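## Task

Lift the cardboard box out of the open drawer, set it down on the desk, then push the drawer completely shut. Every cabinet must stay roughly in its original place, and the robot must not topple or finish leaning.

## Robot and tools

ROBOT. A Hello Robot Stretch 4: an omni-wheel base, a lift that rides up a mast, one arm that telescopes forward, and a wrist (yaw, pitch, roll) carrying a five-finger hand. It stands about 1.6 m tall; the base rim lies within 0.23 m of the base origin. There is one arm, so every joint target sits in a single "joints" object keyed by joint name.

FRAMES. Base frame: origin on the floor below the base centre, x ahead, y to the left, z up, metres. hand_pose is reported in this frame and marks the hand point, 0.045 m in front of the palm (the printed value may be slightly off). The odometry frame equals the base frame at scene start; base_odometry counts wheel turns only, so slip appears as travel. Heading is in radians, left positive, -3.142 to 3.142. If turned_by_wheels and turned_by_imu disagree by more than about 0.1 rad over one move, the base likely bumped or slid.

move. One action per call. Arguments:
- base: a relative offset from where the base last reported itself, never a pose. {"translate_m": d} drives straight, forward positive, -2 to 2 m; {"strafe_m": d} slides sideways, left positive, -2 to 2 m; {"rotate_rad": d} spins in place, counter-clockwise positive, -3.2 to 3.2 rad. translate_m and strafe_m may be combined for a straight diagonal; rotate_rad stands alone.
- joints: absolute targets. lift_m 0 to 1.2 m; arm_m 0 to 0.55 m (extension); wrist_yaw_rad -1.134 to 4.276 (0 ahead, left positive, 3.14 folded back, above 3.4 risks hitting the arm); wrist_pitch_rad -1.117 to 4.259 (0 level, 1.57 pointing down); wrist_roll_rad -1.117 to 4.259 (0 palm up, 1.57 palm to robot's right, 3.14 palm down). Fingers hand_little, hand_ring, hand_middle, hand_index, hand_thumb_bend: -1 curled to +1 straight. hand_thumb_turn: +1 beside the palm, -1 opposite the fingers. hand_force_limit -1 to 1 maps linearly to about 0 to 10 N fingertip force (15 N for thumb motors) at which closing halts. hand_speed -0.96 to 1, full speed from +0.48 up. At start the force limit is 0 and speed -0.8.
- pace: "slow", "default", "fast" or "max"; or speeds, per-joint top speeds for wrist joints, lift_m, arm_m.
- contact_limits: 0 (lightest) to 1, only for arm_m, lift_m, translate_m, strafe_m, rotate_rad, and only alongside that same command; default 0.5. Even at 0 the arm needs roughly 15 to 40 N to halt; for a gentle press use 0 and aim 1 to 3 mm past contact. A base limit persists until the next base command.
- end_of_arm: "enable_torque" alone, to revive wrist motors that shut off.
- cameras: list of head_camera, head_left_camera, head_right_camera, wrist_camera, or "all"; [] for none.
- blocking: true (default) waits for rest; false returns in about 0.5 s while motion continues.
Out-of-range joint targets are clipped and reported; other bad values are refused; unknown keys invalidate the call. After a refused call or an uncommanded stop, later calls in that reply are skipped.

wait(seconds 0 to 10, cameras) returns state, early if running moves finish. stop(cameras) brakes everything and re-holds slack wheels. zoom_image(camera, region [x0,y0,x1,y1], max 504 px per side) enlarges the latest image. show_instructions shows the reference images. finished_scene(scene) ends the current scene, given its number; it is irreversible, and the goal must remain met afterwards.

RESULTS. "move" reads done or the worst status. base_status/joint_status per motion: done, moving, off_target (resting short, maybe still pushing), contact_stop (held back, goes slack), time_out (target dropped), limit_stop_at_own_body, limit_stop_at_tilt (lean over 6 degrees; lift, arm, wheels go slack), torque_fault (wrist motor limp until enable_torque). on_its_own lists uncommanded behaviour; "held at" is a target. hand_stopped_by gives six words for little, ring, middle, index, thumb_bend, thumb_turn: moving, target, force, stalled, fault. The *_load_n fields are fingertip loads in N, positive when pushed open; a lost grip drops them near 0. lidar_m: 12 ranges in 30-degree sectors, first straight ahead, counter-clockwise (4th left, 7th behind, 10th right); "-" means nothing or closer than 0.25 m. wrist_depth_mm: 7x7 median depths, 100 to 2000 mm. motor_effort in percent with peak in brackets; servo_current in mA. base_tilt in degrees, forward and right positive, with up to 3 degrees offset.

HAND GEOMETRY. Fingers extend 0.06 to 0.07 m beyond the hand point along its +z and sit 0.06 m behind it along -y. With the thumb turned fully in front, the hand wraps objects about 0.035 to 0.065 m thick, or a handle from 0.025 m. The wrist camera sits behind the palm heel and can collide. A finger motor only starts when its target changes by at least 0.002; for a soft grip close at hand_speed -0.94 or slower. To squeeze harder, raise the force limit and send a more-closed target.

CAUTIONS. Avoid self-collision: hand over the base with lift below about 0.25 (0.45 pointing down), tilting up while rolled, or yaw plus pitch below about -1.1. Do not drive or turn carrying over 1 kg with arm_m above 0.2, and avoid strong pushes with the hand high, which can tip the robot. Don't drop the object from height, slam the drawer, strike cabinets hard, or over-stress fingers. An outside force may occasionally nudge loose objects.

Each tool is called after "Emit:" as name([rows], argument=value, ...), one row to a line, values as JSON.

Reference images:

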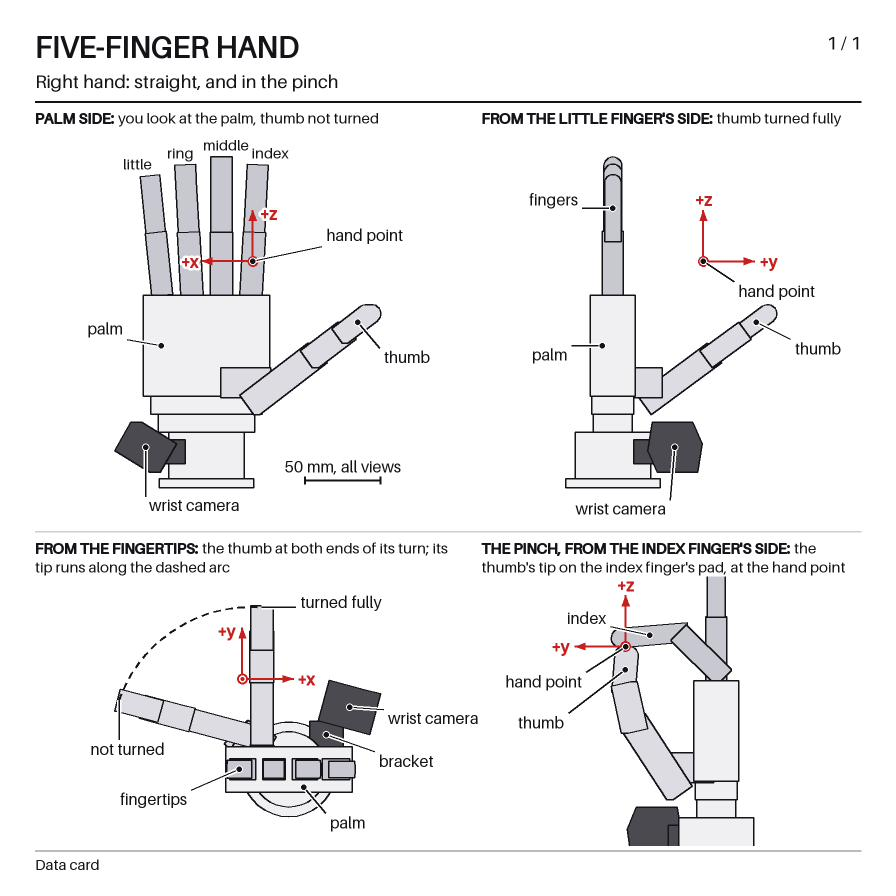

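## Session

Emit:
move()

Scene clock: 0.00 s.
base_odometry: x=+0.000 y=+0.000 heading=+0.000
turned_by_wheels: +0.000
turned_by_imu: +0.000
base_tilt: forward=-0.8 right=+0.4
lidar_m: 2.17 2.15 2.19 1.38 1.34 2.06 1.76 1.74 1.96 1.90 1.40 1.18
base_status: not commanded
joint_positions: lift_m=+0.277 arm_m=+0.002 wrist_yaw_rad=+3.144 wrist_pitch_rad=+0.004 wrist_roll_rad=+0.000 hand_little=+1.000 hand_ring=+1.000 hand_middle=+1.000 hand_index=+1.000 hand_thumb_turn=+1.000 hand_thumb_bend=+1.000 hand_force_limit=+0.000 hand_speed=-0.800
joint_status: not commanded
measured_speeds: all 0
hand_stopped_by: target,target,target,target,target,target
little_load_n: 0.0
ring_load_n: 0.0
middle_load_n: 0.0
index_load_n: 0.0
thumb_bend_load_n: 0.0
thumb_turn_load_n: 0.0
motor_effort: lift_m=+20 arm_m=+4 wheel_0=-1 wheel_1=+0 wheel_2=+1
servo_current: wrist_yaw_rad=46 wrist_pitch_rad=39 wrist_roll_rad=39
hand_pose: x=-0.0487 y=+0.1177 z=+0.5146 quat_wxyz=(-0.500, -0.501, +0.500, +0.499) (m; base frame)
wrist_depth_mm: - 138 - - - - - / - 137 142 - - - - / - 131 174 - - - - / 108 136 196 - - - - / 137 - - - - - - / 227 1708 197 192 - - - / 1060 1205 112 111 - - -
pictures: head_camera, head_left_camera, head_right_camera, wrist_camera

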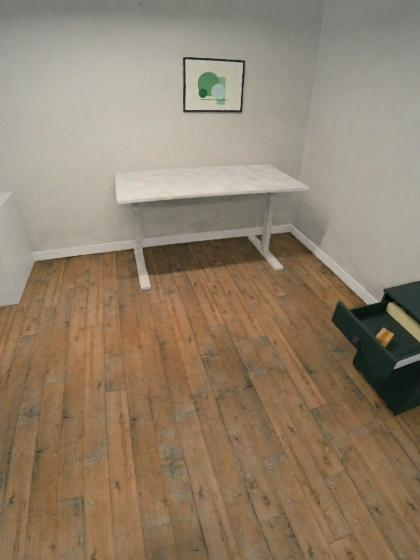

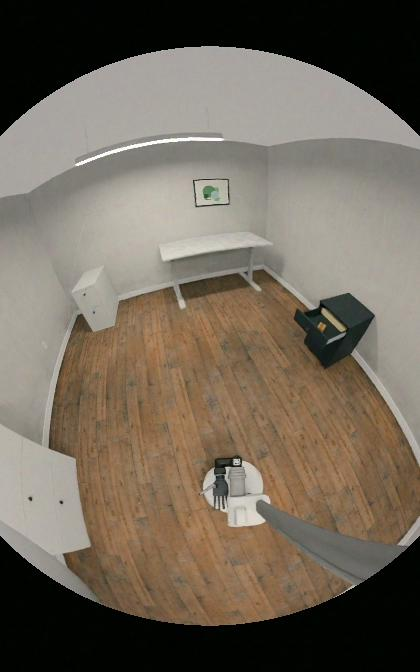

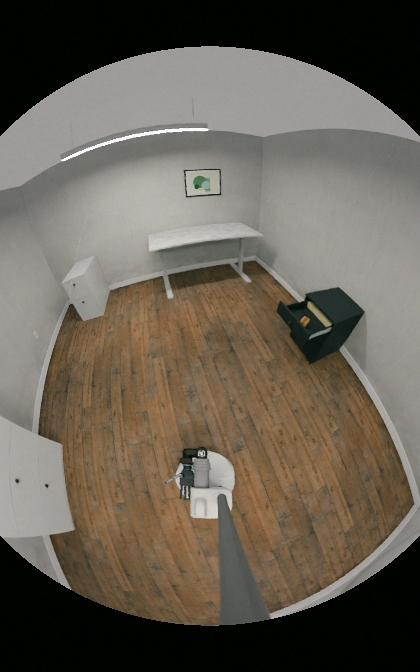

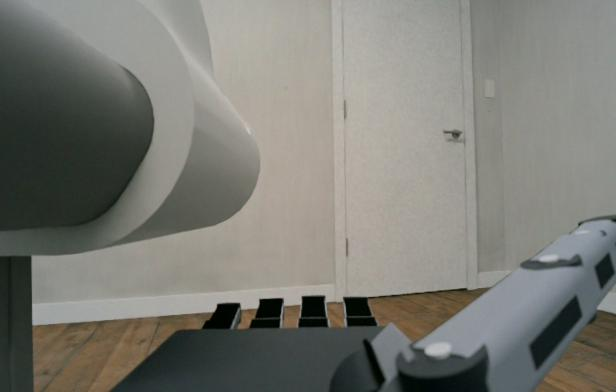

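Emit:
zoom_image(camera="head_camera", region=[320, 270, 420, 420])

Emit:
zoom_image(camera="head_left_camera", region=[280, 280, 400, 380])

Scaled by 3.360 from the camera's 420x560 image, which has a finer 1200x1600 frame.

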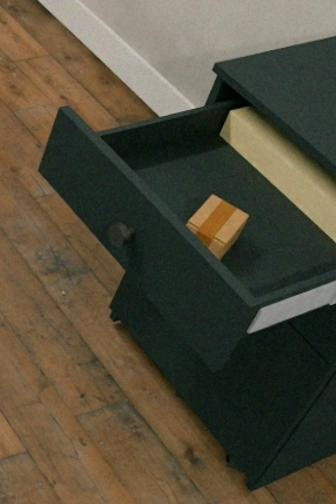

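Scaled by 4.200 from the camera's 420x672 image, which has a finer 600x960 frame.

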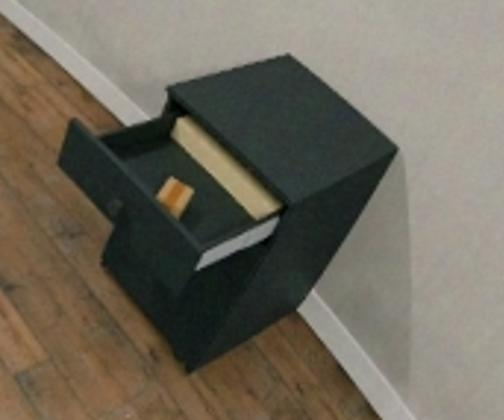

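Emit:
move(base={"translate_m": 0.898, "strafe_m": -0.087}, joints={"lift_m": 0.75})

Emit:
move(base={"rotate_rad": -1.274}, joints={"wrist_yaw_rad": 0.0, "wrist_roll_rad": 3.14, "lift_m": 0.95}, cameras=["all"])

Scene clock: 26.63 s.
move: done
base_odometry: x=+0.898 y=-0.087 heading=+0.000
turned_by_wheels: +0.000
turned_by_imu: -0.001
base_tilt: forward=-0.9 right=+0.3
lidar_m: 1.35 1.33 1.96 2.22 1.75 1.90 2.58 2.58 1.85 0.61 0.61 1.63
base_status: done
joint_positions: lift_m=+0.750 arm_m=+0.002 wrist_yaw_rad=+3.144 wrist_pitch_rad=+0.004 wrist_roll_rad=+0.000 hand_little=+1.000 hand_ring=+1.000 hand_middle=+1.000 hand_index=+1.000 hand_thumb_turn=+1.000 hand_thumb_bend=+1.000 hand_force_limit=+0.000 hand_speed=-0.800
joint_status: all done
measured_speeds: all 0
hand_stopped_by: target,target,target,target,target,target
little_load_n: 0.0
ring_load_n: 0.0
middle_load_n: 0.0
index_load_n: 0.0
thumb_bend_load_n: 0.0
thumb_turn_load_n: 0.0
motor_effort: lift_m=+23(30) arm_m=+4(4) wheel_0=+4(14) wheel_1=+3(10) wheel_2=-2(14)
servo_current: wrist_yaw_rad=39(52) wrist_pitch_rad=33(52) wrist_roll_rad=59(72)
hand_pose: x=-0.0487 y=+0.1177 z=+0.9873 quat_wxyz=(-0.500, -0.501, +0.500, +0.499) (m; base frame)
wrist_depth_mm: - 138 - - - - - / - 137 160 - - - - / - 137 165 - - - - / 109 137 204 - - - - / 137 - - - - - - / - - - 214 - - - / - - 112 111 - - -
pictures: none

Scene clock: 29.00 s.
move: done
base_odometry: x=+0.898 y=-0.086 heading=-1.273
turned_by_wheels: -1.274
turned_by_imu: -1.281
base_tilt: forward=-0.7 right=+0.4
lidar_m: 0.61 0.63 1.41 1.31 1.94 2.04 1.75 1.77 2.68 2.57 2.23 0.68
base_status: done
joint_positions: lift_m=+0.950 arm_m=+0.002 wrist_yaw_rad=+0.003 wrist_pitch_rad=+0.004 wrist_roll_rad=+3.138 hand_little=+1.000 hand_ring=+1.000 hand_middle=+1.000 hand_index=+1.000 hand_thumb_turn=+1.000 hand_thumb_bend=+1.000 hand_force_limit=+0.000 hand_speed=-0.800
joint_status: all done
measured_speeds: all 0
hand_stopped_by: target,target,target,target,target,target
little_load_n: 0.0
ring_load_n: 0.0
middle_load_n: 0.0
index_load_n: 0.0
thumb_bend_load_n: 0.0
thumb_turn_load_n: 0.0
motor_effort: lift_m=+23(28) arm_m=+3(4) wheel_0=+4(12) wheel_1=+2(12) wheel_2=+0(11)
servo_current: wrist_yaw_rad=52(117) wrist_pitch_rad=39(52) wrist_roll_rad=39(98)
hand_pose: x=+0.3946 y=-0.0561 z=+1.0668 quat_wxyz=(-0.499, +0.503, -0.499, +0.499) (m; base frame)
wrist_depth_mm: - - - 866 866 - - / - - - 1160 1160 - - / - - - - - - - / - - - - - - - / - - - - - - - / - - 179 175 - - - / - - 112 111 - - -
pictures: head_camera, head_left_camera, head_right_camera, wrist_camera

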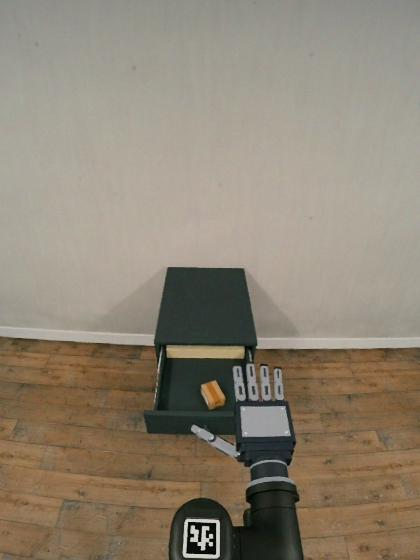

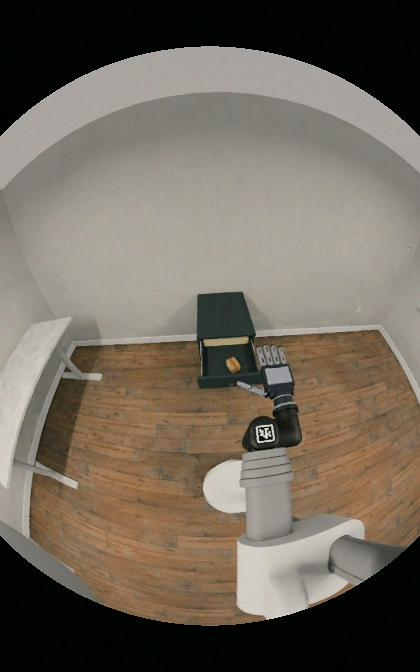

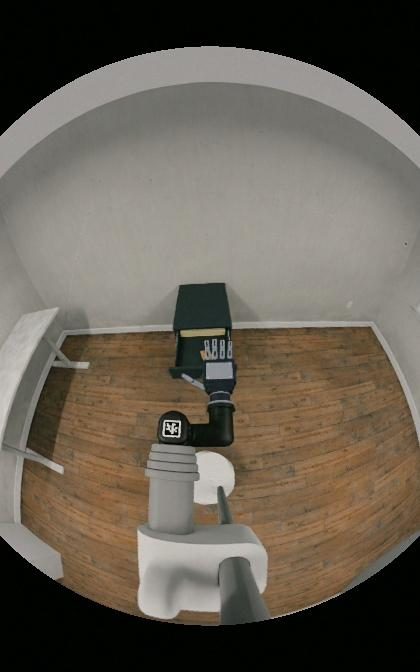

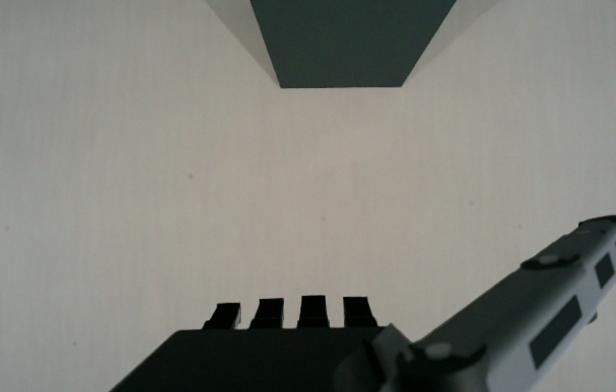

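Emit:
move(joints={"wrist_pitch_rad": 1.3, "arm_m": 0.5}, cameras=["head_camera", "wrist_camera"])

Scene clock: 33.60 s.
move: done
base_odometry: x=+0.898 y=-0.086 heading=-1.273
turned_by_wheels: +0.000
turned_by_imu: +0.000
base_tilt: forward=-0.8 right=+0.4
lidar_m: 0.61 1.61 1.40 1.34 1.94 2.04 1.76 1.76 2.69 2.57 2.24 0.68
base_status: not commanded
joint_positions: lift_m=+0.950 arm_m=+0.500 wrist_yaw_rad=+0.003 wrist_pitch_rad=+1.298 wrist_roll_rad=+3.138 hand_little=+1.000 hand_ring=+1.000 hand_middle=+1.000 hand_index=+1.000 hand_thumb_turn=+1.000 hand_thumb_bend=+1.000 hand_force_limit=+0.000 hand_speed=-0.800
joint_status: all done
measured_speeds: all 0
hand_stopped_by: target,target,target,target,target,target
little_load_n: 0.0
ring_load_n: 0.0
middle_load_n: 0.0
index_load_n: 0.0
thumb_bend_load_n: 0.0
thumb_turn_load_n: 0.0
motor_effort: lift_m=+23(23) arm_m=+5(9) wheel_0=+4(4) wheel_1=+2(2) wheel_2=+0(0)
servo_current: wrist_yaw_rad=46(52) wrist_pitch_rad=39(72) wrist_roll_rad=46(72)
hand_pose: x=+0.6725 y=-0.0568 z=+0.8984 quat_wxyz=(-0.096, +0.703, -0.698, +0.096) (m; base frame)
wrist_depth_mm: 976 976 976 960 976 976 960 / 1025 1025 1008 1008 1008 991 991 / 1042 1060 1025 525 521 473 1025 / 1098 1098 1060 535 539 535 1078 / 1138 1138 1118 564 564 559 - / 1182 1182 1138 201 580 580 - / 1229 1205 112 111 - - -
pictures: head_camera, wrist_camera

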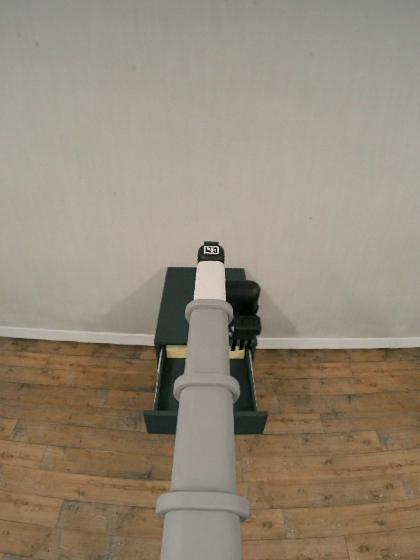

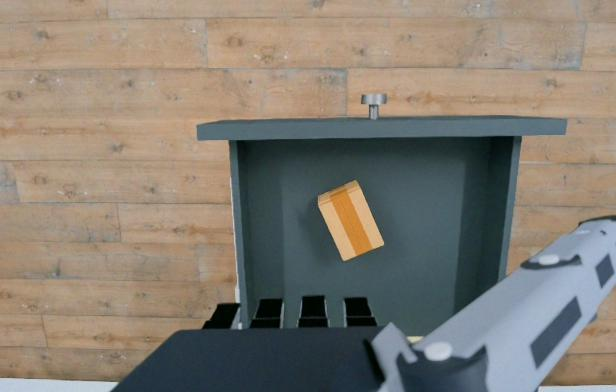

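Emit:
zoom_image(camera="wrist_camera", region=[300, 160, 420, 280])

Scaled by 4.200.

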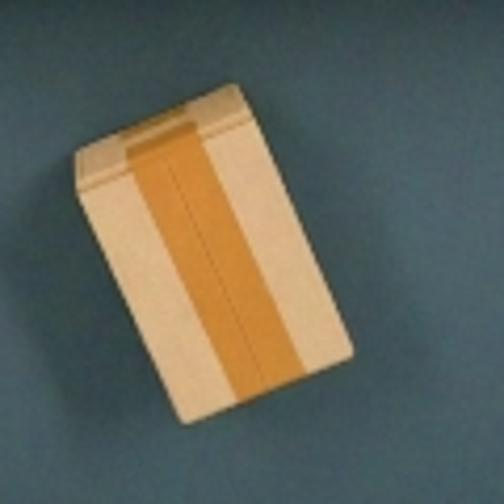

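Emit:
move(base={"translate_m": 0.15, "strafe_m": 0.1085}, joints={"wrist_pitch_rad": 0.75, "wrist_yaw_rad": -1.13, "arm_m": 0.471})

Emit:
move(joints={"lift_m": 0.7}, cameras=["wrist_camera", "head_camera", "head_right_camera"])

Scene clock: 89.93 s.
move: done
base_odometry: x=+1.045 y=-0.198 heading=-1.273
turned_by_wheels: +0.000
turned_by_imu: +0.000
base_tilt: forward=-0.8 right=+0.4
lidar_m: 0.45 1.43 1.28 1.23 1.30 1.98 2.03 1.96 2.84 2.65 1.97 0.48
base_status: done
joint_positions: lift_m=+0.950 arm_m=+0.471 wrist_yaw_rad=-1.127 wrist_pitch_rad=+0.759 wrist_roll_rad=+3.138 hand_little=+1.000 hand_ring=+1.000 hand_middle=+1.000 hand_index=+1.000 hand_thumb_turn=+1.000 hand_thumb_bend=+1.000 hand_force_limit=+0.000 hand_speed=-0.800
joint_status: all done
measured_speeds: all 0
hand_stopped_by: target,target,target,target,target,target
little_load_n: 0.0
ring_load_n: 0.0
middle_load_n: 0.0
index_load_n: 0.0
thumb_bend_load_n: 0.0
thumb_turn_load_n: 0.0
motor_effort: lift_m=+23(23) arm_m=-4(9) wheel_0=-5(9) wheel_1=+2(14) wheel_2=-1(12)
servo_current: wrist_yaw_rad=46(124) wrist_pitch_rad=59(156) wrist_roll_rad=39(85)
hand_pose: x=+0.6419 y=-0.1320 z=+0.9318 quat_wxyz=(-0.086, +0.204, -0.896, +0.385) (m; base frame)
wrist_depth_mm: 1025 1008 496 504 504 462 379 / 1138 1118 1138 535 559 433 424 / 1308 1281 1281 1255 549 480 477 / 1499 1499 1430 1464 1464 535 549 / 1756 1756 1708 1708 - - - / - - 1921 196 - - - / - - 112 111 - - -
pictures: none

Scene clock: 92.03 s.
move: done
base_odometry: x=+1.045 y=-0.198 heading=-1.273
turned_by_wheels: +0.000
turned_by_imu: +0.000
base_tilt: forward=-0.8 right=+0.4
lidar_m: 0.46 1.44 1.30 1.24 1.28 1.98 2.00 1.95 2.82 2.65 1.98 0.50
base_status: not commanded
joint_positions: lift_m=+0.700 arm_m=+0.471 wrist_yaw_rad=-1.127 wrist_pitch_rad=+0.759 wrist_roll_rad=+3.138 hand_little=+1.000 hand_ring=+1.000 hand_middle=+1.000 hand_index=+1.000 hand_thumb_turn=+1.000 hand_thumb_bend=+1.000 hand_force_limit=+0.000 hand_speed=-0.800
joint_status: all done
measured_speeds: all 0
hand_stopped_by: target,target,target,target,target,target
little_load_n: 0.0
ring_load_n: 0.0
middle_load_n: 0.0
index_load_n: -0.5
thumb_bend_load_n: 0.0
thumb_turn_load_n: -0.5
motor_effort: lift_m=+16(22) arm_m=-5(5) wheel_0=-5(5) wheel_1=+2(2) wheel_2=-1(1)
servo_current: wrist_yaw_rad=52(52) wrist_pitch_rad=52(59) wrist_roll_rad=52(65)
hand_pose: x=+0.6419 y=-0.1321 z=+0.6824 quat_wxyz=(-0.086, +0.204, -0.896, +0.385) (m; base frame)
wrist_depth_mm: 759 202 263 222 225 259 258 / 842 240 293 238 243 290 287 / 946 294 330 330 329 327 310 / 1098 298 327 359 377 362 314 / 1308 1336 1308 1308 377 370 - / 1618 1576 1464 201 - - - / - 1983 112 111 - - -
pictures: head_camera, head_right_camera, wrist_camera

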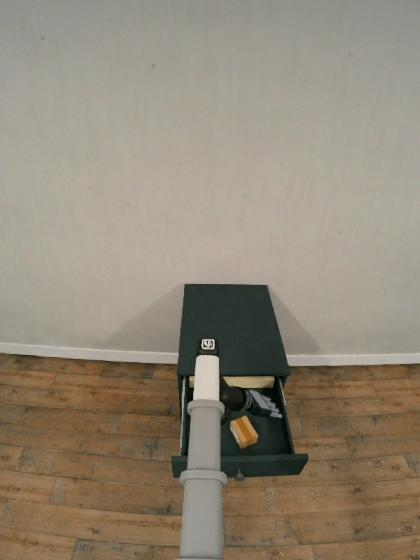

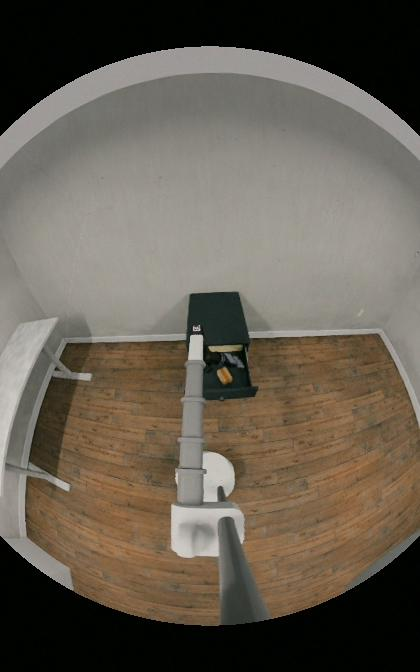

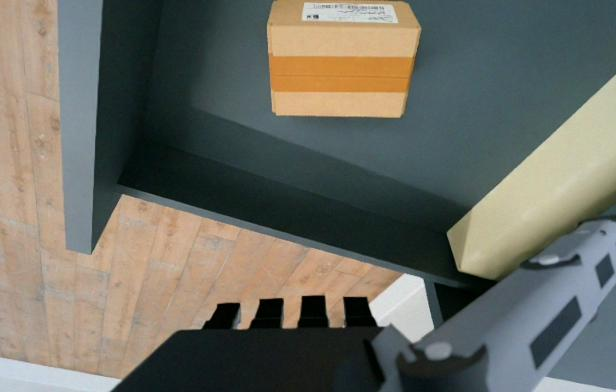

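Emit:
move(joints={"hand_speed": 0.0, "hand_thumb_turn": -1, "arm_m": 0.479})

Emit:
move(joints={"lift_m": 0.6}, contact_limits={"lift_m": 0.15}, pace="slow", cameras=["wrist_camera"])

Scene clock: 106.43 s.
move: done
base_odometry: x=+1.045 y=-0.198 heading=-1.273
turned_by_wheels: +0.000
turned_by_imu: +0.000
base_tilt: forward=-0.8 right=+0.5
lidar_m: 0.46 1.43 1.32 1.21 1.27 1.97 2.00 1.94 2.77 2.63 1.96 0.48
base_status: not commanded
joint_positions: lift_m=+0.700 arm_m=+0.479 wrist_yaw_rad=-1.127 wrist_pitch_rad=+0.759 wrist_roll_rad=+3.138 hand_little=+1.000 hand_ring=+1.000 hand_middle=+1.000 hand_index=+1.000 hand_thumb_turn=-1.000 hand_thumb_bend=+1.000 hand_force_limit=+0.000 hand_speed=+0.000
joint_status: all done
measured_speeds: all 0
hand_stopped_by: target,target,target,target,target,target
little_load_n: 0.0
ring_load_n: 0.0
middle_load_n: 0.0
index_load_n: 0.0
thumb_bend_load_n: 0.0
thumb_turn_load_n: 0.0
motor_effort: lift_m=+15(16) arm_m=+5(7) wheel_0=-5(5) wheel_1=+2(2) wheel_2=-1(1)
servo_current: wrist_yaw_rad=46(59) wrist_pitch_rad=59(65) wrist_roll_rad=65(65)
hand_pose: x=+0.6496 y=-0.1321 z=+0.6824 quat_wxyz=(-0.086, +0.204, -0.896, +0.385) (m; base frame)
wrist_depth_mm: 163 236 262 216 229 259 258 / 187 281 293 117 285 290 287 / 931 315 332 330 - 327 309 / 1078 300 329 357 - 355 310 / 1336 1336 1308 1308 - 357 255 / 1618 1661 1499 201 - 301 289 / - 1983 112 111 - - 366
pictures: none

Scene clock: 108.13 s.
move: done
base_odometry: x=+1.045 y=-0.198 heading=-1.273
turned_by_wheels: +0.000
turned_by_imu: +0.000
base_tilt: forward=-0.8 right=+0.3
lidar_m: 0.46 1.44 1.29 1.23 1.31 1.97 2.00 1.92 2.83 2.64 2.01 0.49
base_status: not commanded
joint_positions: lift_m=+0.600 arm_m=+0.479 wrist_yaw_rad=-1.127 wrist_pitch_rad=+0.759 wrist_roll_rad=+3.138 hand_little=+1.000 hand_ring=+1.000 hand_middle=+1.000 hand_index=+1.000 hand_thumb_turn=-1.000 hand_thumb_bend=+1.000 hand_force_limit=+0.000 hand_speed=+0.000
joint_status: all done
measured_speeds: all 0
hand_stopped_by: target,target,target,target,target,target
little_load_n: 0.0
ring_load_n: 0.0
middle_load_n: 0.0
index_load_n: 0.0
thumb_bend_load_n: 0.0
thumb_turn_load_n: 0.0
motor_effort: lift_m=+15(18) arm_m=+4(6) wheel_0=-5(5) wheel_1=+2(2) wheel_2=-1(1)
servo_current: wrist_yaw_rad=46(59) wrist_pitch_rad=52(59) wrist_roll_rad=59(72)
contact_limits: lift_m 0.15
hand_pose: x=+0.6496 y=-0.1321 z=+0.5825 quat_wxyz=(-0.086, +0.204, -0.896, +0.385) (m; base frame)
wrist_depth_mm: 135 165 165 164 163 163 162 / 150 184 180 116 160 181 181 / 164 208 198 146 145 205 204 / 189 241 233 167 - 236 235 / 216 255 272 279 - 277 266 / 220 240 251 216 - 307 267 / 1808 1708 112 111 - 300 298
pictures: wrist_camera

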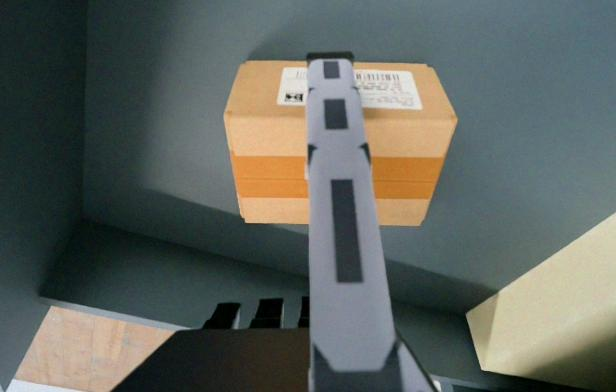

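Emit:
move(joints={"lift_m": 0.569}, contact_limits={"lift_m": 0.1}, pace="slow")

Emit:
move(joints={"hand_speed": -0.9, "hand_force_limit": -0.5, "hand_index": 0.0, "hand_middle": 0.0, "hand_thumb_bend": 0.2}, cameras=["wrist_camera"])

Scene clock: 114.73 s.
move: done
base_odometry: x=+1.045 y=-0.198 heading=-1.273
turned_by_wheels: +0.000
turned_by_imu: +0.000
base_tilt: forward=-0.8 right=+0.4
lidar_m: 0.47 1.43 1.29 1.23 1.30 2.00 1.98 1.96 2.82 2.63 2.02 0.49
base_status: not commanded
joint_positions: lift_m=+0.569 arm_m=+0.479 wrist_yaw_rad=-1.127 wrist_pitch_rad=+0.759 wrist_roll_rad=+3.138 hand_little=+1.000 hand_ring=+1.000 hand_middle=+1.000 hand_index=+1.000 hand_thumb_turn=-1.000 hand_thumb_bend=+1.000 hand_force_limit=+0.000 hand_speed=+0.000
joint_status: all done
measured_speeds: all 0
hand_stopped_by: target,target,target,target,target,target
little_load_n: 0.0
ring_load_n: 0.0
middle_load_n: 0.0
index_load_n: 0.0
thumb_bend_load_n: 0.0
thumb_turn_load_n: 0.0
motor_effort: lift_m=+15(18) arm_m=+5(6) wheel_0=-5(5) wheel_1=+2(2) wheel_2=-1(1)
servo_current: wrist_yaw_rad=46(52) wrist_pitch_rad=39(65) wrist_roll_rad=33(59)
contact_limits: lift_m 0.1
hand_pose: x=+0.6496 y=-0.1321 z=+0.5515 quat_wxyz=(-0.086, +0.204, -0.896, +0.385) (m; base frame)
wrist_depth_mm: 132 135 132 134 134 132 - / 144 151 147 117 146 148 148 / 162 170 140 130 131 163 167 / 186 196 132 124 - 182 192 / 216 230 215 145 - 226 225 / 211 232 250 217 - 274 262 / 205 213 112 111 - 282 255
pictures: none

Scene clock: 118.50 s.
move: off_target
base_odometry: x=+1.045 y=-0.198 heading=-1.273
turned_by_wheels: +0.000
turned_by_imu: +0.000
base_tilt: forward=-0.7 right=+0.3
lidar_m: 0.46 1.43 1.28 1.23 1.30 1.98 1.99 1.91 2.83 2.62 2.00 0.48
base_status: not commanded
joint_positions: lift_m=+0.569 arm_m=+0.479 wrist_yaw_rad=-1.127 wrist_pitch_rad=+0.758 wrist_roll_rad=+3.138 hand_little=+1.000 hand_ring=+1.000 hand_middle=+0.303 hand_index=+0.293 hand_thumb_turn=-1.000 hand_thumb_bend=+0.639 hand_force_limit=-0.500 hand_speed=-0.900
joint_status: hand_middle off_target (ended at +0.303, target +0.000); hand_index off_target (ended at +0.293, target +0.000); hand_thumb_bend off_target (ended at +0.639, target +0.200); the others done
measured_speeds: all 0
hand_stopped_by: target,target,force,force,force,target
little_load_n: 0.0
ring_load_n: 0.0
middle_load_n: 2.5
index_load_n: 2.5
thumb_bend_load_n: 3.5
thumb_turn_load_n: -0.5
motor_effort: lift_m=+15(15) arm_m=+5(6) wheel_0=-5(5) wheel_1=+2(2) wheel_2=-1(1)
servo_current: wrist_yaw_rad=46(59) wrist_pitch_rad=46(59) wrist_roll_rad=26(85)
contact_limits: lift_m 0.1
hand_pose: x=+0.6497 y=-0.1322 z=+0.5516 quat_wxyz=(-0.086, +0.204, -0.896, +0.386) (m; base frame)
wrist_depth_mm: 132 135 132 134 134 132 - / 144 151 150 147 149 148 148 / 163 171 161 130 138 163 167 / 186 196 133 128 124 182 192 / 215 231 216 146 - 227 226 / 210 232 250 170 - 274 262 / 206 213 112 111 - 282 255
pictures: wrist_camera

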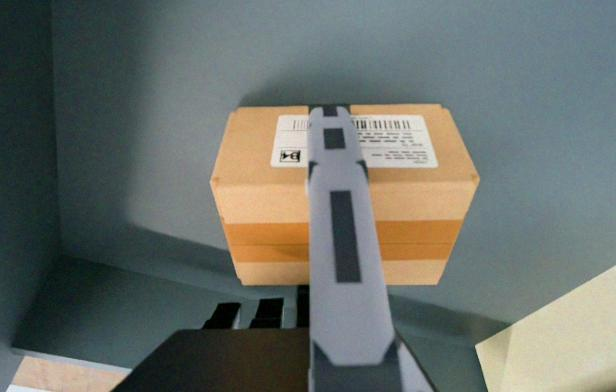

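Emit:
move(joints={"hand_force_limit": 0.1, "hand_index": -0.1, "hand_middle": -0.1, "hand_thumb_bend": 0.1})

Emit:
move(joints={"lift_m": 0.6}, pace="slow", cameras=["wrist_camera"])

Scene clock: 122.20 s.
move: off_target
base_odometry: x=+1.045 y=-0.198 heading=-1.273
turned_by_wheels: +0.000
turned_by_imu: +0.000
base_tilt: forward=-0.7 right=+0.3
lidar_m: 0.47 1.43 1.27 1.22 1.29 1.96 2.02 1.93 2.84 2.67 2.03 0.48
base_status: not commanded
joint_positions: lift_m=+0.569 arm_m=+0.479 wrist_yaw_rad=-1.127 wrist_pitch_rad=+0.758 wrist_roll_rad=+3.138 hand_little=+1.000 hand_ring=+1.000 hand_middle=+0.287 hand_index=+0.277 hand_thumb_turn=-1.000 hand_thumb_bend=+0.637 hand_force_limit=+0.100 hand_speed=-0.900
joint_status: hand_middle off_target (ended at +0.287, target -0.100); hand_index off_target (ended at +0.277, target -0.100); hand_thumb_bend off_target (ended at +0.637, target +0.100); the others done
measured_speeds: all 0
hand_stopped_by: target,target,force,force,force,target
little_load_n: 0.0
ring_load_n: 0.0
middle_load_n: 7.0
index_load_n: 5.0
thumb_bend_load_n: 9.0
thumb_turn_load_n: -0.5
motor_effort: lift_m=+15(15) arm_m=+5(6) wheel_0=-5(5) wheel_1=+2(2) wheel_2=-1(1)
servo_current: wrist_yaw_rad=52(52) wrist_pitch_rad=59(59) wrist_roll_rad=33(65)
contact_limits: lift_m 0.1
hand_pose: x=+0.6497 y=-0.1322 z=+0.5516 quat_wxyz=(-0.086, +0.204, -0.896, +0.386) (m; base frame)
wrist_depth_mm: 132 135 132 134 134 132 - / 144 151 150 147 149 148 148 / 163 171 162 129 136 163 167 / 186 197 133 128 123 181 193 / 216 231 216 146 - 227 226 / 210 232 250 170 - 276 262 / 206 213 112 111 - 282 255
pictures: none

Scene clock: 123.27 s.
move: done
base_odometry: x=+1.045 y=-0.198 heading=-1.273
turned_by_wheels: +0.000
turned_by_imu: +0.000
base_tilt: forward=-0.8 right=+0.4
lidar_m: 0.47 1.40 1.28 1.23 1.29 1.98 2.00 1.96 2.80 2.67 2.02 0.50
base_status: not commanded
joint_positions: lift_m=+0.600 arm_m=+0.479 wrist_yaw_rad=-1.127 wrist_pitch_rad=+0.758 wrist_roll_rad=+3.138 hand_little=+1.000 hand_ring=+1.000 hand_middle=+0.287 hand_index=+0.277 hand_thumb_turn=-1.000 hand_thumb_bend=+0.637 hand_force_limit=+0.100 hand_speed=-0.900
joint_status: all done
measured_speeds: all 0
hand_stopped_by: target,target,force,force,force,target
little_load_n: 0.0
ring_load_n: -0.5
middle_load_n: 6.5
index_load_n: 4.5
thumb_bend_load_n: 9.5
thumb_turn_load_n: -0.5
motor_effort: lift_m=+24(27) arm_m=+5(6) wheel_0=-5(5) wheel_1=+2(2) wheel_2=-1(1)
servo_current: wrist_yaw_rad=46(52) wrist_pitch_rad=39(59) wrist_roll_rad=59(59)
hand_pose: x=+0.6497 y=-0.1322 z=+0.5819 quat_wxyz=(-0.086, +0.204, -0.896, +0.386) (m; base frame)
wrist_depth_mm: 135 164 164 163 160 162 161 / 150 183 183 178 178 181 180 / 163 208 197 129 136 195 204 / 189 239 224 128 123 131 234 / 216 255 263 146 - 274 265 / 220 239 250 170 - 307 266 / 1863 1756 112 111 - 298 298
pictures: wrist_camera

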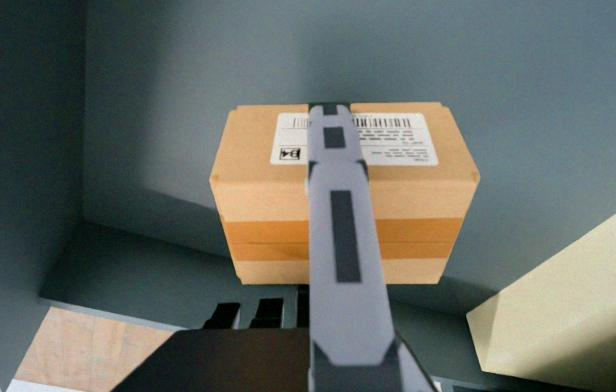

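Emit:
move(joints={"lift_m": 1.0})

Emit:
move(joints={"arm_m": 0.1}, base={"translate_m": -0.15})

Emit:
move(base={"rotate_rad": 1.571}, cameras=["head_camera", "head_right_camera", "wrist_camera"])

Scene clock: 135.97 s.
move: done
base_odometry: x=+1.045 y=-0.198 heading=-1.273
turned_by_wheels: +0.000
turned_by_imu: +0.000
base_tilt: forward=-0.8 right=+0.3
lidar_m: 0.47 1.44 1.28 1.23 1.29 2.00 2.00 1.93 2.83 2.65 2.00 0.48
base_status: not commanded
joint_positions: lift_m=+1.000 arm_m=+0.479 wrist_yaw_rad=-1.127 wrist_pitch_rad=+0.758 wrist_roll_rad=+3.138 hand_little=+1.000 hand_ring=+1.000 hand_middle=+0.287 hand_index=+0.277 hand_thumb_turn=-1.000 hand_thumb_bend=+0.637 hand_force_limit=+0.100 hand_speed=-0.900
joint_status: all done
measured_speeds: all 0
hand_stopped_by: target,target,force,force,force,target
little_load_n: 0.0
ring_load_n: 0.0
middle_load_n: 6.5
index_load_n: 4.5
thumb_bend_load_n: 9.5
thumb_turn_load_n: 0.0
motor_effort: lift_m=+23(30) arm_m=+5(6) wheel_0=-5(5) wheel_1=+2(2) wheel_2=-1(1)
servo_current: wrist_yaw_rad=52(59) wrist_pitch_rad=46(59) wrist_roll_rad=46(72)
hand_pose: x=+0.6497 y=-0.1322 z=+0.9819 quat_wxyz=(-0.086, +0.204, -0.896, +0.386) (m; base frame)
wrist_depth_mm: 1060 1060 535 554 554 436 427 / 1182 1205 1205 574 585 477 477 / 1336 1366 1281 129 136 508 539 / 1537 1576 1464 128 123 123 615 / 1863 1808 1756 146 - - - / - - - 170 - - - / - - 112 111 - - -
pictures: none

Scene clock: 138.20 s.
move: done
base_odometry: x=+1.001 y=-0.055 heading=-1.274
turned_by_wheels: +0.000
turned_by_imu: +0.000
base_tilt: forward=-0.8 right=+0.3
lidar_m: 0.58 1.57 1.32 1.23 1.33 1.89 2.00 1.80 2.81 2.64 2.22 0.66
base_status: done
joint_positions: lift_m=+1.000 arm_m=+0.100 wrist_yaw_rad=-1.127 wrist_pitch_rad=+0.758 wrist_roll_rad=+3.138 hand_little=+1.000 hand_ring=+1.000 hand_middle=+0.287 hand_index=+0.277 hand_thumb_turn=-1.000 hand_thumb_bend=+0.637 hand_force_limit=+0.100 hand_speed=-0.900
joint_status: all done
measured_speeds: all 0
hand_stopped_by: target,target,force,force,force,target
little_load_n: 0.0
ring_load_n: -0.5
middle_load_n: 6.5
index_load_n: 5.0
thumb_bend_load_n: 9.0
thumb_turn_load_n: -0.5
motor_effort: lift_m=+23(23) arm_m=-5(10) wheel_0=-4(10) wheel_1=-2(10) wheel_2=+0(14)
servo_current: wrist_yaw_rad=46(59) wrist_pitch_rad=52(65) wrist_roll_rad=39(72)
hand_pose: x=+0.2710 y=-0.1322 z=+0.9819 quat_wxyz=(-0.086, +0.203, -0.896, +0.386) (m; base frame)
wrist_depth_mm: 1078 1060 1060 1060 1060 1042 1008 / 1205 1205 1182 1160 1160 1138 544 / 1366 1336 1281 129 136 585 691 / 1576 1537 1464 128 124 123 750 / 1808 1863 1708 146 - - - / - - - 170 - - - / - - 112 111 - - -
pictures: none

Scene clock: 140.47 s.
move: done
base_odometry: x=+1.001 y=-0.055 heading=+0.296
turned_by_wheels: +1.570
turned_by_imu: +1.580
base_tilt: forward=-0.8 right=+0.4
lidar_m: 1.21 1.28 1.91 1.90 1.78 2.81 2.72 2.19 0.67 0.59 1.59 1.30
base_status: done
joint_positions: lift_m=+1.000 arm_m=+0.100 wrist_yaw_rad=-1.127 wrist_pitch_rad=+0.758 wrist_roll_rad=+3.138 hand_little=+1.000 hand_ring=+1.000 hand_middle=+0.287 hand_index=+0.277 hand_thumb_turn=-1.000 hand_thumb_bend=+0.637 hand_force_limit=+0.100 hand_speed=-0.900
joint_status: not commanded
measured_speeds: all 0
hand_stopped_by: target,target,force,force,force,target
little_load_n: 0.0
ring_load_n: 0.0
middle_load_n: 6.5
index_load_n: 4.5
thumb_bend_load_n: 9.5
thumb_turn_load_n: 0.0
motor_effort: lift_m=+23(23) arm_m=-5(6) wheel_0=-5(13) wheel_1=-2(10) wheel_2=-4(12)
servo_current: wrist_yaw_rad=46(52) wrist_pitch_rad=39(59) wrist_roll_rad=39(72)
hand_pose: x=+0.2710 y=-0.1322 z=+0.9819 quat_wxyz=(-0.086, +0.203, -0.896, +0.386) (m; base frame)
wrist_depth_mm: 1060 1060 1060 1060 1060 1060 1042 / 1205 1205 1182 1160 1160 1182 1160 / 707 1281 1281 129 136 140 1336 / 820 1042 1464 128 123 123 1537 / - 931 151 146 - 1756 1756 / 931 - 179 157 - 1618 - / 1118 - 112 111 - - -
pictures: head_camera, head_right_camera, wrist_camera

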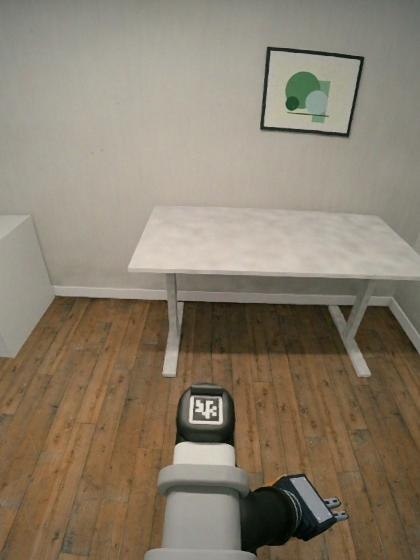

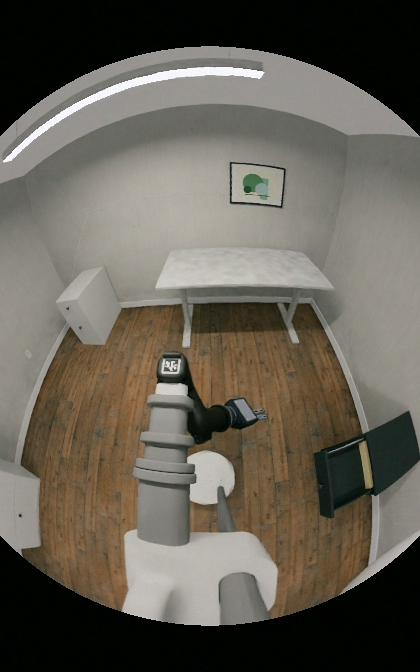

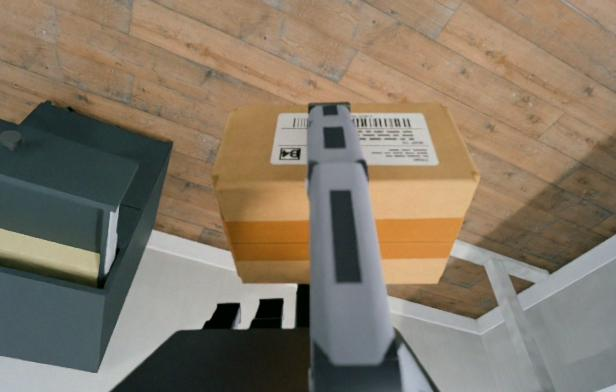

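Emit:
move(base={"translate_m": 0.73})

Emit:
move(joints={"arm_m": 0.52}, cameras=["head_camera", "head_right_camera", "wrist_camera"])

Scene clock: 151.03 s.
move: done
base_odometry: x=+1.699 y=+0.159 heading=+0.297
turned_by_wheels: +0.001
turned_by_imu: +0.000
base_tilt: forward=-0.8 right=+0.3
lidar_m: 0.49 0.52 1.42 2.20 2.12 2.46 3.50 0.94 0.89 1.52 0.74 0.53
base_status: done
joint_positions: lift_m=+1.000 arm_m=+0.100 wrist_yaw_rad=-1.127 wrist_pitch_rad=+0.758 wrist_roll_rad=+3.138 hand_little=+1.000 hand_ring=+1.000 hand_middle=+0.287 hand_index=+0.277 hand_thumb_turn=-1.000 hand_thumb_bend=+0.637 hand_force_limit=+0.100 hand_speed=-0.900
joint_status: not commanded
measured_speeds: all 0
hand_stopped_by: target,target,force,force,force,target
little_load_n: 0.0
ring_load_n: 0.0
middle_load_n: 6.5
index_load_n: 5.0
thumb_bend_load_n: 9.5
thumb_turn_load_n: 0.0
motor_effort: lift_m=+23(23) arm_m=-5(6) wheel_0=+5(12) wheel_1=+4(11) wheel_2=-1(14)
servo_current: wrist_yaw_rad=46(59) wrist_pitch_rad=39(65) wrist_roll_rad=52(85)
hand_pose: x=+0.2710 y=-0.1322 z=+0.9819 quat_wxyz=(-0.086, +0.203, -0.896, +0.386) (m; base frame)
wrist_depth_mm: 1060 1078 1078 1078 1060 1060 1060 / 1205 1205 1182 1160 1160 1182 1160 / 1366 1366 1281 129 136 140 370 / 1537 1537 1464 128 123 127 389 / - - 152 146 - 459 455 / - - 179 157 - 554 554 / - - 112 111 - - -
pictures: none

Scene clock: 153.37 s.
move: done
base_odometry: x=+1.699 y=+0.159 heading=+0.297
turned_by_wheels: +0.000
turned_by_imu: +0.000
base_tilt: forward=-0.8 right=+0.4
lidar_m: 0.48 0.52 1.39 2.21 2.09 2.43 3.49 0.91 0.91 1.52 0.72 0.54
base_status: not commanded
joint_positions: lift_m=+1.000 arm_m=+0.520 wrist_yaw_rad=-1.127 wrist_pitch_rad=+0.758 wrist_roll_rad=+3.138 hand_little=+1.000 hand_ring=+1.000 hand_middle=+0.287 hand_index=+0.277 hand_thumb_turn=-1.000 hand_thumb_bend=+0.637 hand_force_limit=+0.100 hand_speed=-0.900
joint_status: all done
measured_speeds: all 0
hand_stopped_by: target,target,force,force,force,target
little_load_n: 0.0
ring_load_n: 0.0
middle_load_n: 6.5
index_load_n: 4.5
thumb_bend_load_n: 9.0
thumb_turn_load_n: 0.0
motor_effort: lift_m=+23(23) arm_m=+5(9) wheel_0=+5(5) wheel_1=+4(4) wheel_2=-1(1)
servo_current: wrist_yaw_rad=46(59) wrist_pitch_rad=20(65) wrist_roll_rad=52(72)
hand_pose: x=+0.6906 y=-0.1322 z=+0.9819 quat_wxyz=(-0.086, +0.203, -0.896, +0.386) (m; base frame)
wrist_depth_mm: 1060 272 271 271 270 267 266 / 1205 304 303 296 294 298 297 / 1366 343 325 129 136 320 336 / 1499 394 373 128 123 127 387 / - 466 449 146 - 455 452 / - 569 517 170 - 549 549 / - 654 112 111 - - 654
pictures: head_camera, head_right_camera, wrist_camera

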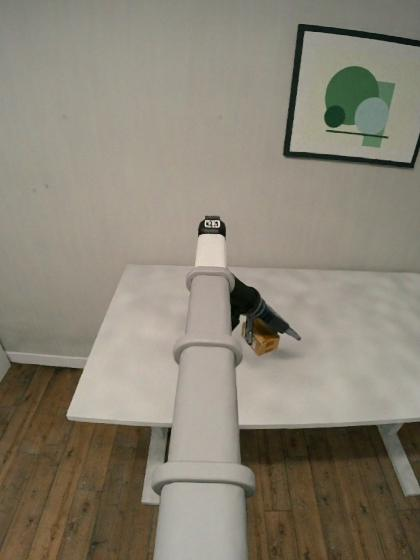

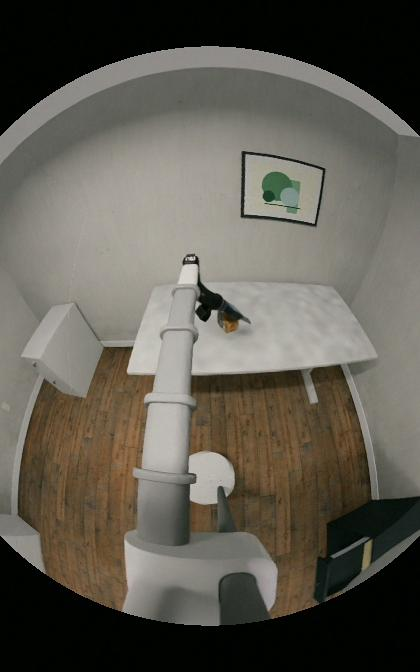

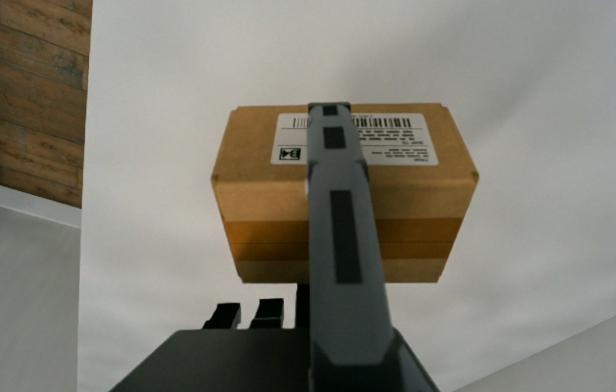

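Emit:
move(joints={"lift_m": 0.872}, cameras=["wrist_camera"])

Scene clock: 159.87 s.
move: done
base_odometry: x=+1.699 y=+0.159 heading=+0.297
turned_by_wheels: +0.000
turned_by_imu: +0.000
base_tilt: forward=-0.8 right=+0.4
lidar_m: 0.48 0.52 1.43 2.19 2.09 2.45 3.50 0.86 0.90 1.51 0.70 0.53
base_status: not commanded
joint_positions: lift_m=+0.872 arm_m=+0.520 wrist_yaw_rad=-1.127 wrist_pitch_rad=+0.758 wrist_roll_rad=+3.138 hand_little=+1.000 hand_ring=+1.000 hand_middle=+0.287 hand_index=+0.277 hand_thumb_turn=-1.000 hand_thumb_bend=+0.637 hand_force_limit=+0.100 hand_speed=-0.900
joint_status: all done
measured_speeds: all 0
hand_stopped_by: target,target,force,force,force,target
little_load_n: -0.5
ring_load_n: -0.5
middle_load_n: 6.5
index_load_n: 5.0
thumb_bend_load_n: 9.5
thumb_turn_load_n: 0.0
motor_effort: lift_m=+16(23) arm_m=+6(6) wheel_0=+5(5) wheel_1=+4(4) wheel_2=-1(1)
servo_current: wrist_yaw_rad=46(59) wrist_pitch_rad=52(65) wrist_roll_rad=39(65)
hand_pose: x=+0.6906 y=-0.1322 z=+0.8545 quat_wxyz=(-0.086, +0.203, -0.896, +0.386) (m; base frame)
wrist_depth_mm: 150 146 146 146 145 145 - / 164 164 163 159 158 161 160 / 186 186 150 129 136 173 181 / 214 213 201 128 123 131 209 / 254 251 241 146 - 246 245 / 310 307 279 169 - 298 298 / 399 373 112 111 - 359 379
pictures: wrist_camera

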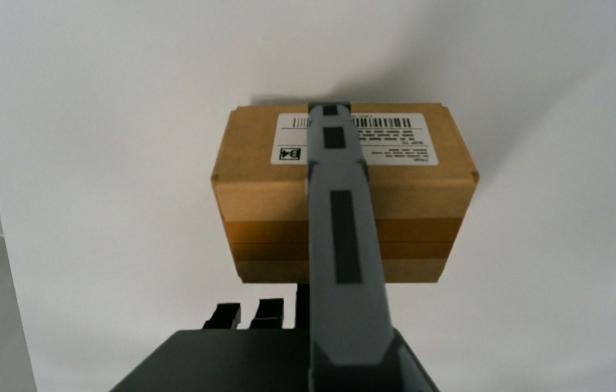

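Emit:
move(joints={"lift_m": 0.8615}, contact_limits={"lift_m": 0.1}, pace="slow", cameras=["wrist_camera"])

Scene clock: 165.47 s.
move: done
base_odometry: x=+1.699 y=+0.159 heading=+0.297
turned_by_wheels: +0.000
turned_by_imu: +0.000
base_tilt: forward=-0.8 right=+0.3
lidar_m: 0.49 0.51 1.42 2.19 2.13 2.43 3.49 0.88 0.90 1.52 0.73 0.52
base_status: not commanded
joint_positions: lift_m=+0.862 arm_m=+0.520 wrist_yaw_rad=-1.127 wrist_pitch_rad=+0.758 wrist_roll_rad=+3.138 hand_little=+1.000 hand_ring=+1.000 hand_middle=+0.287 hand_index=+0.277 hand_thumb_turn=-1.000 hand_thumb_bend=+0.637 hand_force_limit=+0.100 hand_speed=-0.900
joint_status: all done
measured_speeds: all 0
hand_stopped_by: target,target,force,force,force,target
little_load_n: 0.0
ring_load_n: 0.0
middle_load_n: 6.5
index_load_n: 5.0
thumb_bend_load_n: 9.5
thumb_turn_load_n: 0.0
motor_effort: lift_m=+16(17) arm_m=+5(6) wheel_0=+5(5) wheel_1=+4(4) wheel_2=-1(1)
servo_current: wrist_yaw_rad=52(52) wrist_pitch_rad=52(52) wrist_roll_rad=52(72)
contact_limits: lift_m 0.1
hand_pose: x=+0.6906 y=-0.1322 z=+0.8440 quat_wxyz=(-0.086, +0.203, -0.896, +0.386) (m; base frame)
wrist_depth_mm: 136 136 136 135 132 135 134 / 152 152 152 148 151 150 149 / 173 173 150 129 136 161 173 / 200 198 186 128 123 183 195 / 236 234 224 146 - 229 228 / 290 285 259 170 - 277 277 / 370 347 112 111 - 334 353
pictures: wrist_camera

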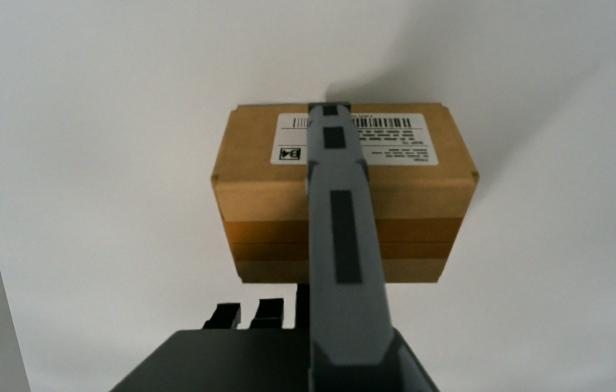

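Emit:
move(joints={"lift_m": 0.859}, contact_limits={"lift_m": 0.0}, pace="slow", cameras=["wrist_camera"])

Scene clock: 169.47 s.
move: done
base_odometry: x=+1.699 y=+0.159 heading=+0.297
turned_by_wheels: +0.000
turned_by_imu: +0.000
base_tilt: forward=-0.8 right=+0.3
lidar_m: 0.51 0.52 1.42 2.19 2.09 2.44 3.49 0.91 0.90 1.51 0.75 0.53
base_status: not commanded
joint_positions: lift_m=+0.859 arm_m=+0.520 wrist_yaw_rad=-1.127 wrist_pitch_rad=+0.758 wrist_roll_rad=+3.138 hand_little=+1.000 hand_ring=+1.000 hand_middle=+0.287 hand_index=+0.277 hand_thumb_turn=-1.000 hand_thumb_bend=+0.637 hand_force_limit=+0.100 hand_speed=-0.900
joint_status: all done
measured_speeds: all 0
hand_stopped_by: target,target,force,force,force,target
little_load_n: 0.0
ring_load_n: 0.0
middle_load_n: 6.5
index_load_n: 4.5
thumb_bend_load_n: 9.0
thumb_turn_load_n: -0.5
motor_effort: lift_m=+14(20) arm_m=+5(6) wheel_0=+5(5) wheel_1=+4(4) wheel_2=-1(1)
servo_current: wrist_yaw_rad=46(52) wrist_pitch_rad=59(59) wrist_roll_rad=52(59)
contact_limits: lift_m 0
hand_pose: x=+0.6906 y=-0.1322 z=+0.8416 quat_wxyz=(-0.086, +0.203, -0.896, +0.386) (m; base frame)
wrist_depth_mm: 135 132 135 134 131 133 132 / 150 151 150 146 149 149 148 / 171 171 161 129 136 160 172 / 197 196 185 128 123 181 193 / 233 231 222 146 - 227 226 / 286 282 258 170 - 276 274 / 368 343 112 111 - 332 351
pictures: wrist_camera

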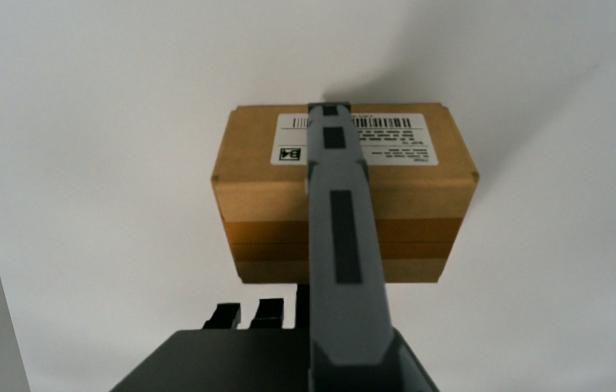

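Emit:
move(joints={"hand_speed": -0.85, "hand_thumb_bend": 1.0, "hand_index": 0.8, "hand_middle": 0.8}, cameras=["wrist_camera"])

Scene clock: 175.83 s.
move: done
base_odometry: x=+1.699 y=+0.159 heading=+0.297
turned_by_wheels: +0.000
turned_by_imu: +0.000
base_tilt: forward=-0.8 right=+0.3
lidar_m: 0.45 0.53 1.42 2.19 2.13 2.44 3.50 0.92 0.87 1.51 0.73 0.53
base_status: not commanded
joint_positions: lift_m=+0.859 arm_m=+0.520 wrist_yaw_rad=-1.127 wrist_pitch_rad=+0.758 wrist_roll_rad=+3.138 hand_little=+1.000 hand_ring=+1.000 hand_middle=+0.800 hand_index=+0.800 hand_thumb_turn=-1.000 hand_thumb_bend=+1.000 hand_force_limit=+0.100 hand_speed=-0.850
joint_status: all done
measured_speeds: all 0
hand_stopped_by: target,target,target,target,target,target
little_load_n: 0.0
ring_load_n: 0.0
middle_load_n: 0.0
index_load_n: 0.0
thumb_bend_load_n: 0.0
thumb_turn_load_n: 0.0
motor_effort: lift_m=+15(15) arm_m=+5(6) wheel_0=+6(6) wheel_1=+4(4) wheel_2=-1(1)
servo_current: wrist_yaw_rad=52(59) wrist_pitch_rad=46(65) wrist_roll_rad=46(65)
contact_limits: lift_m 0
hand_pose: x=+0.6906 y=-0.1322 z=+0.8416 quat_wxyz=(-0.086, +0.203, -0.896, +0.386) (m; base frame)
wrist_depth_mm: 134 131 134 133 130 132 132 / 150 150 150 142 148 148 147 / 170 170 161 141 138 159 171 / 196 195 183 127 124 180 191 / 232 230 222 144 - 225 233 / 285 281 257 171 - 273 273 / 366 342 112 111 - 330 349
pictures: wrist_camera

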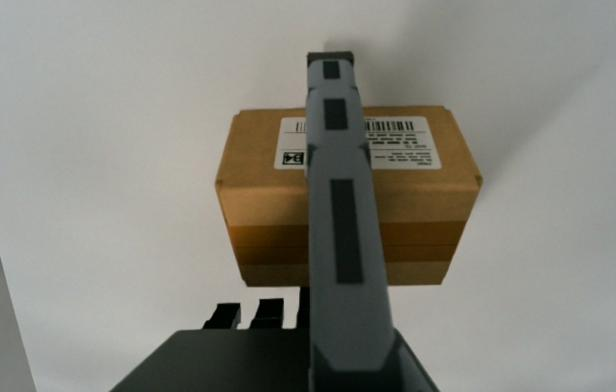

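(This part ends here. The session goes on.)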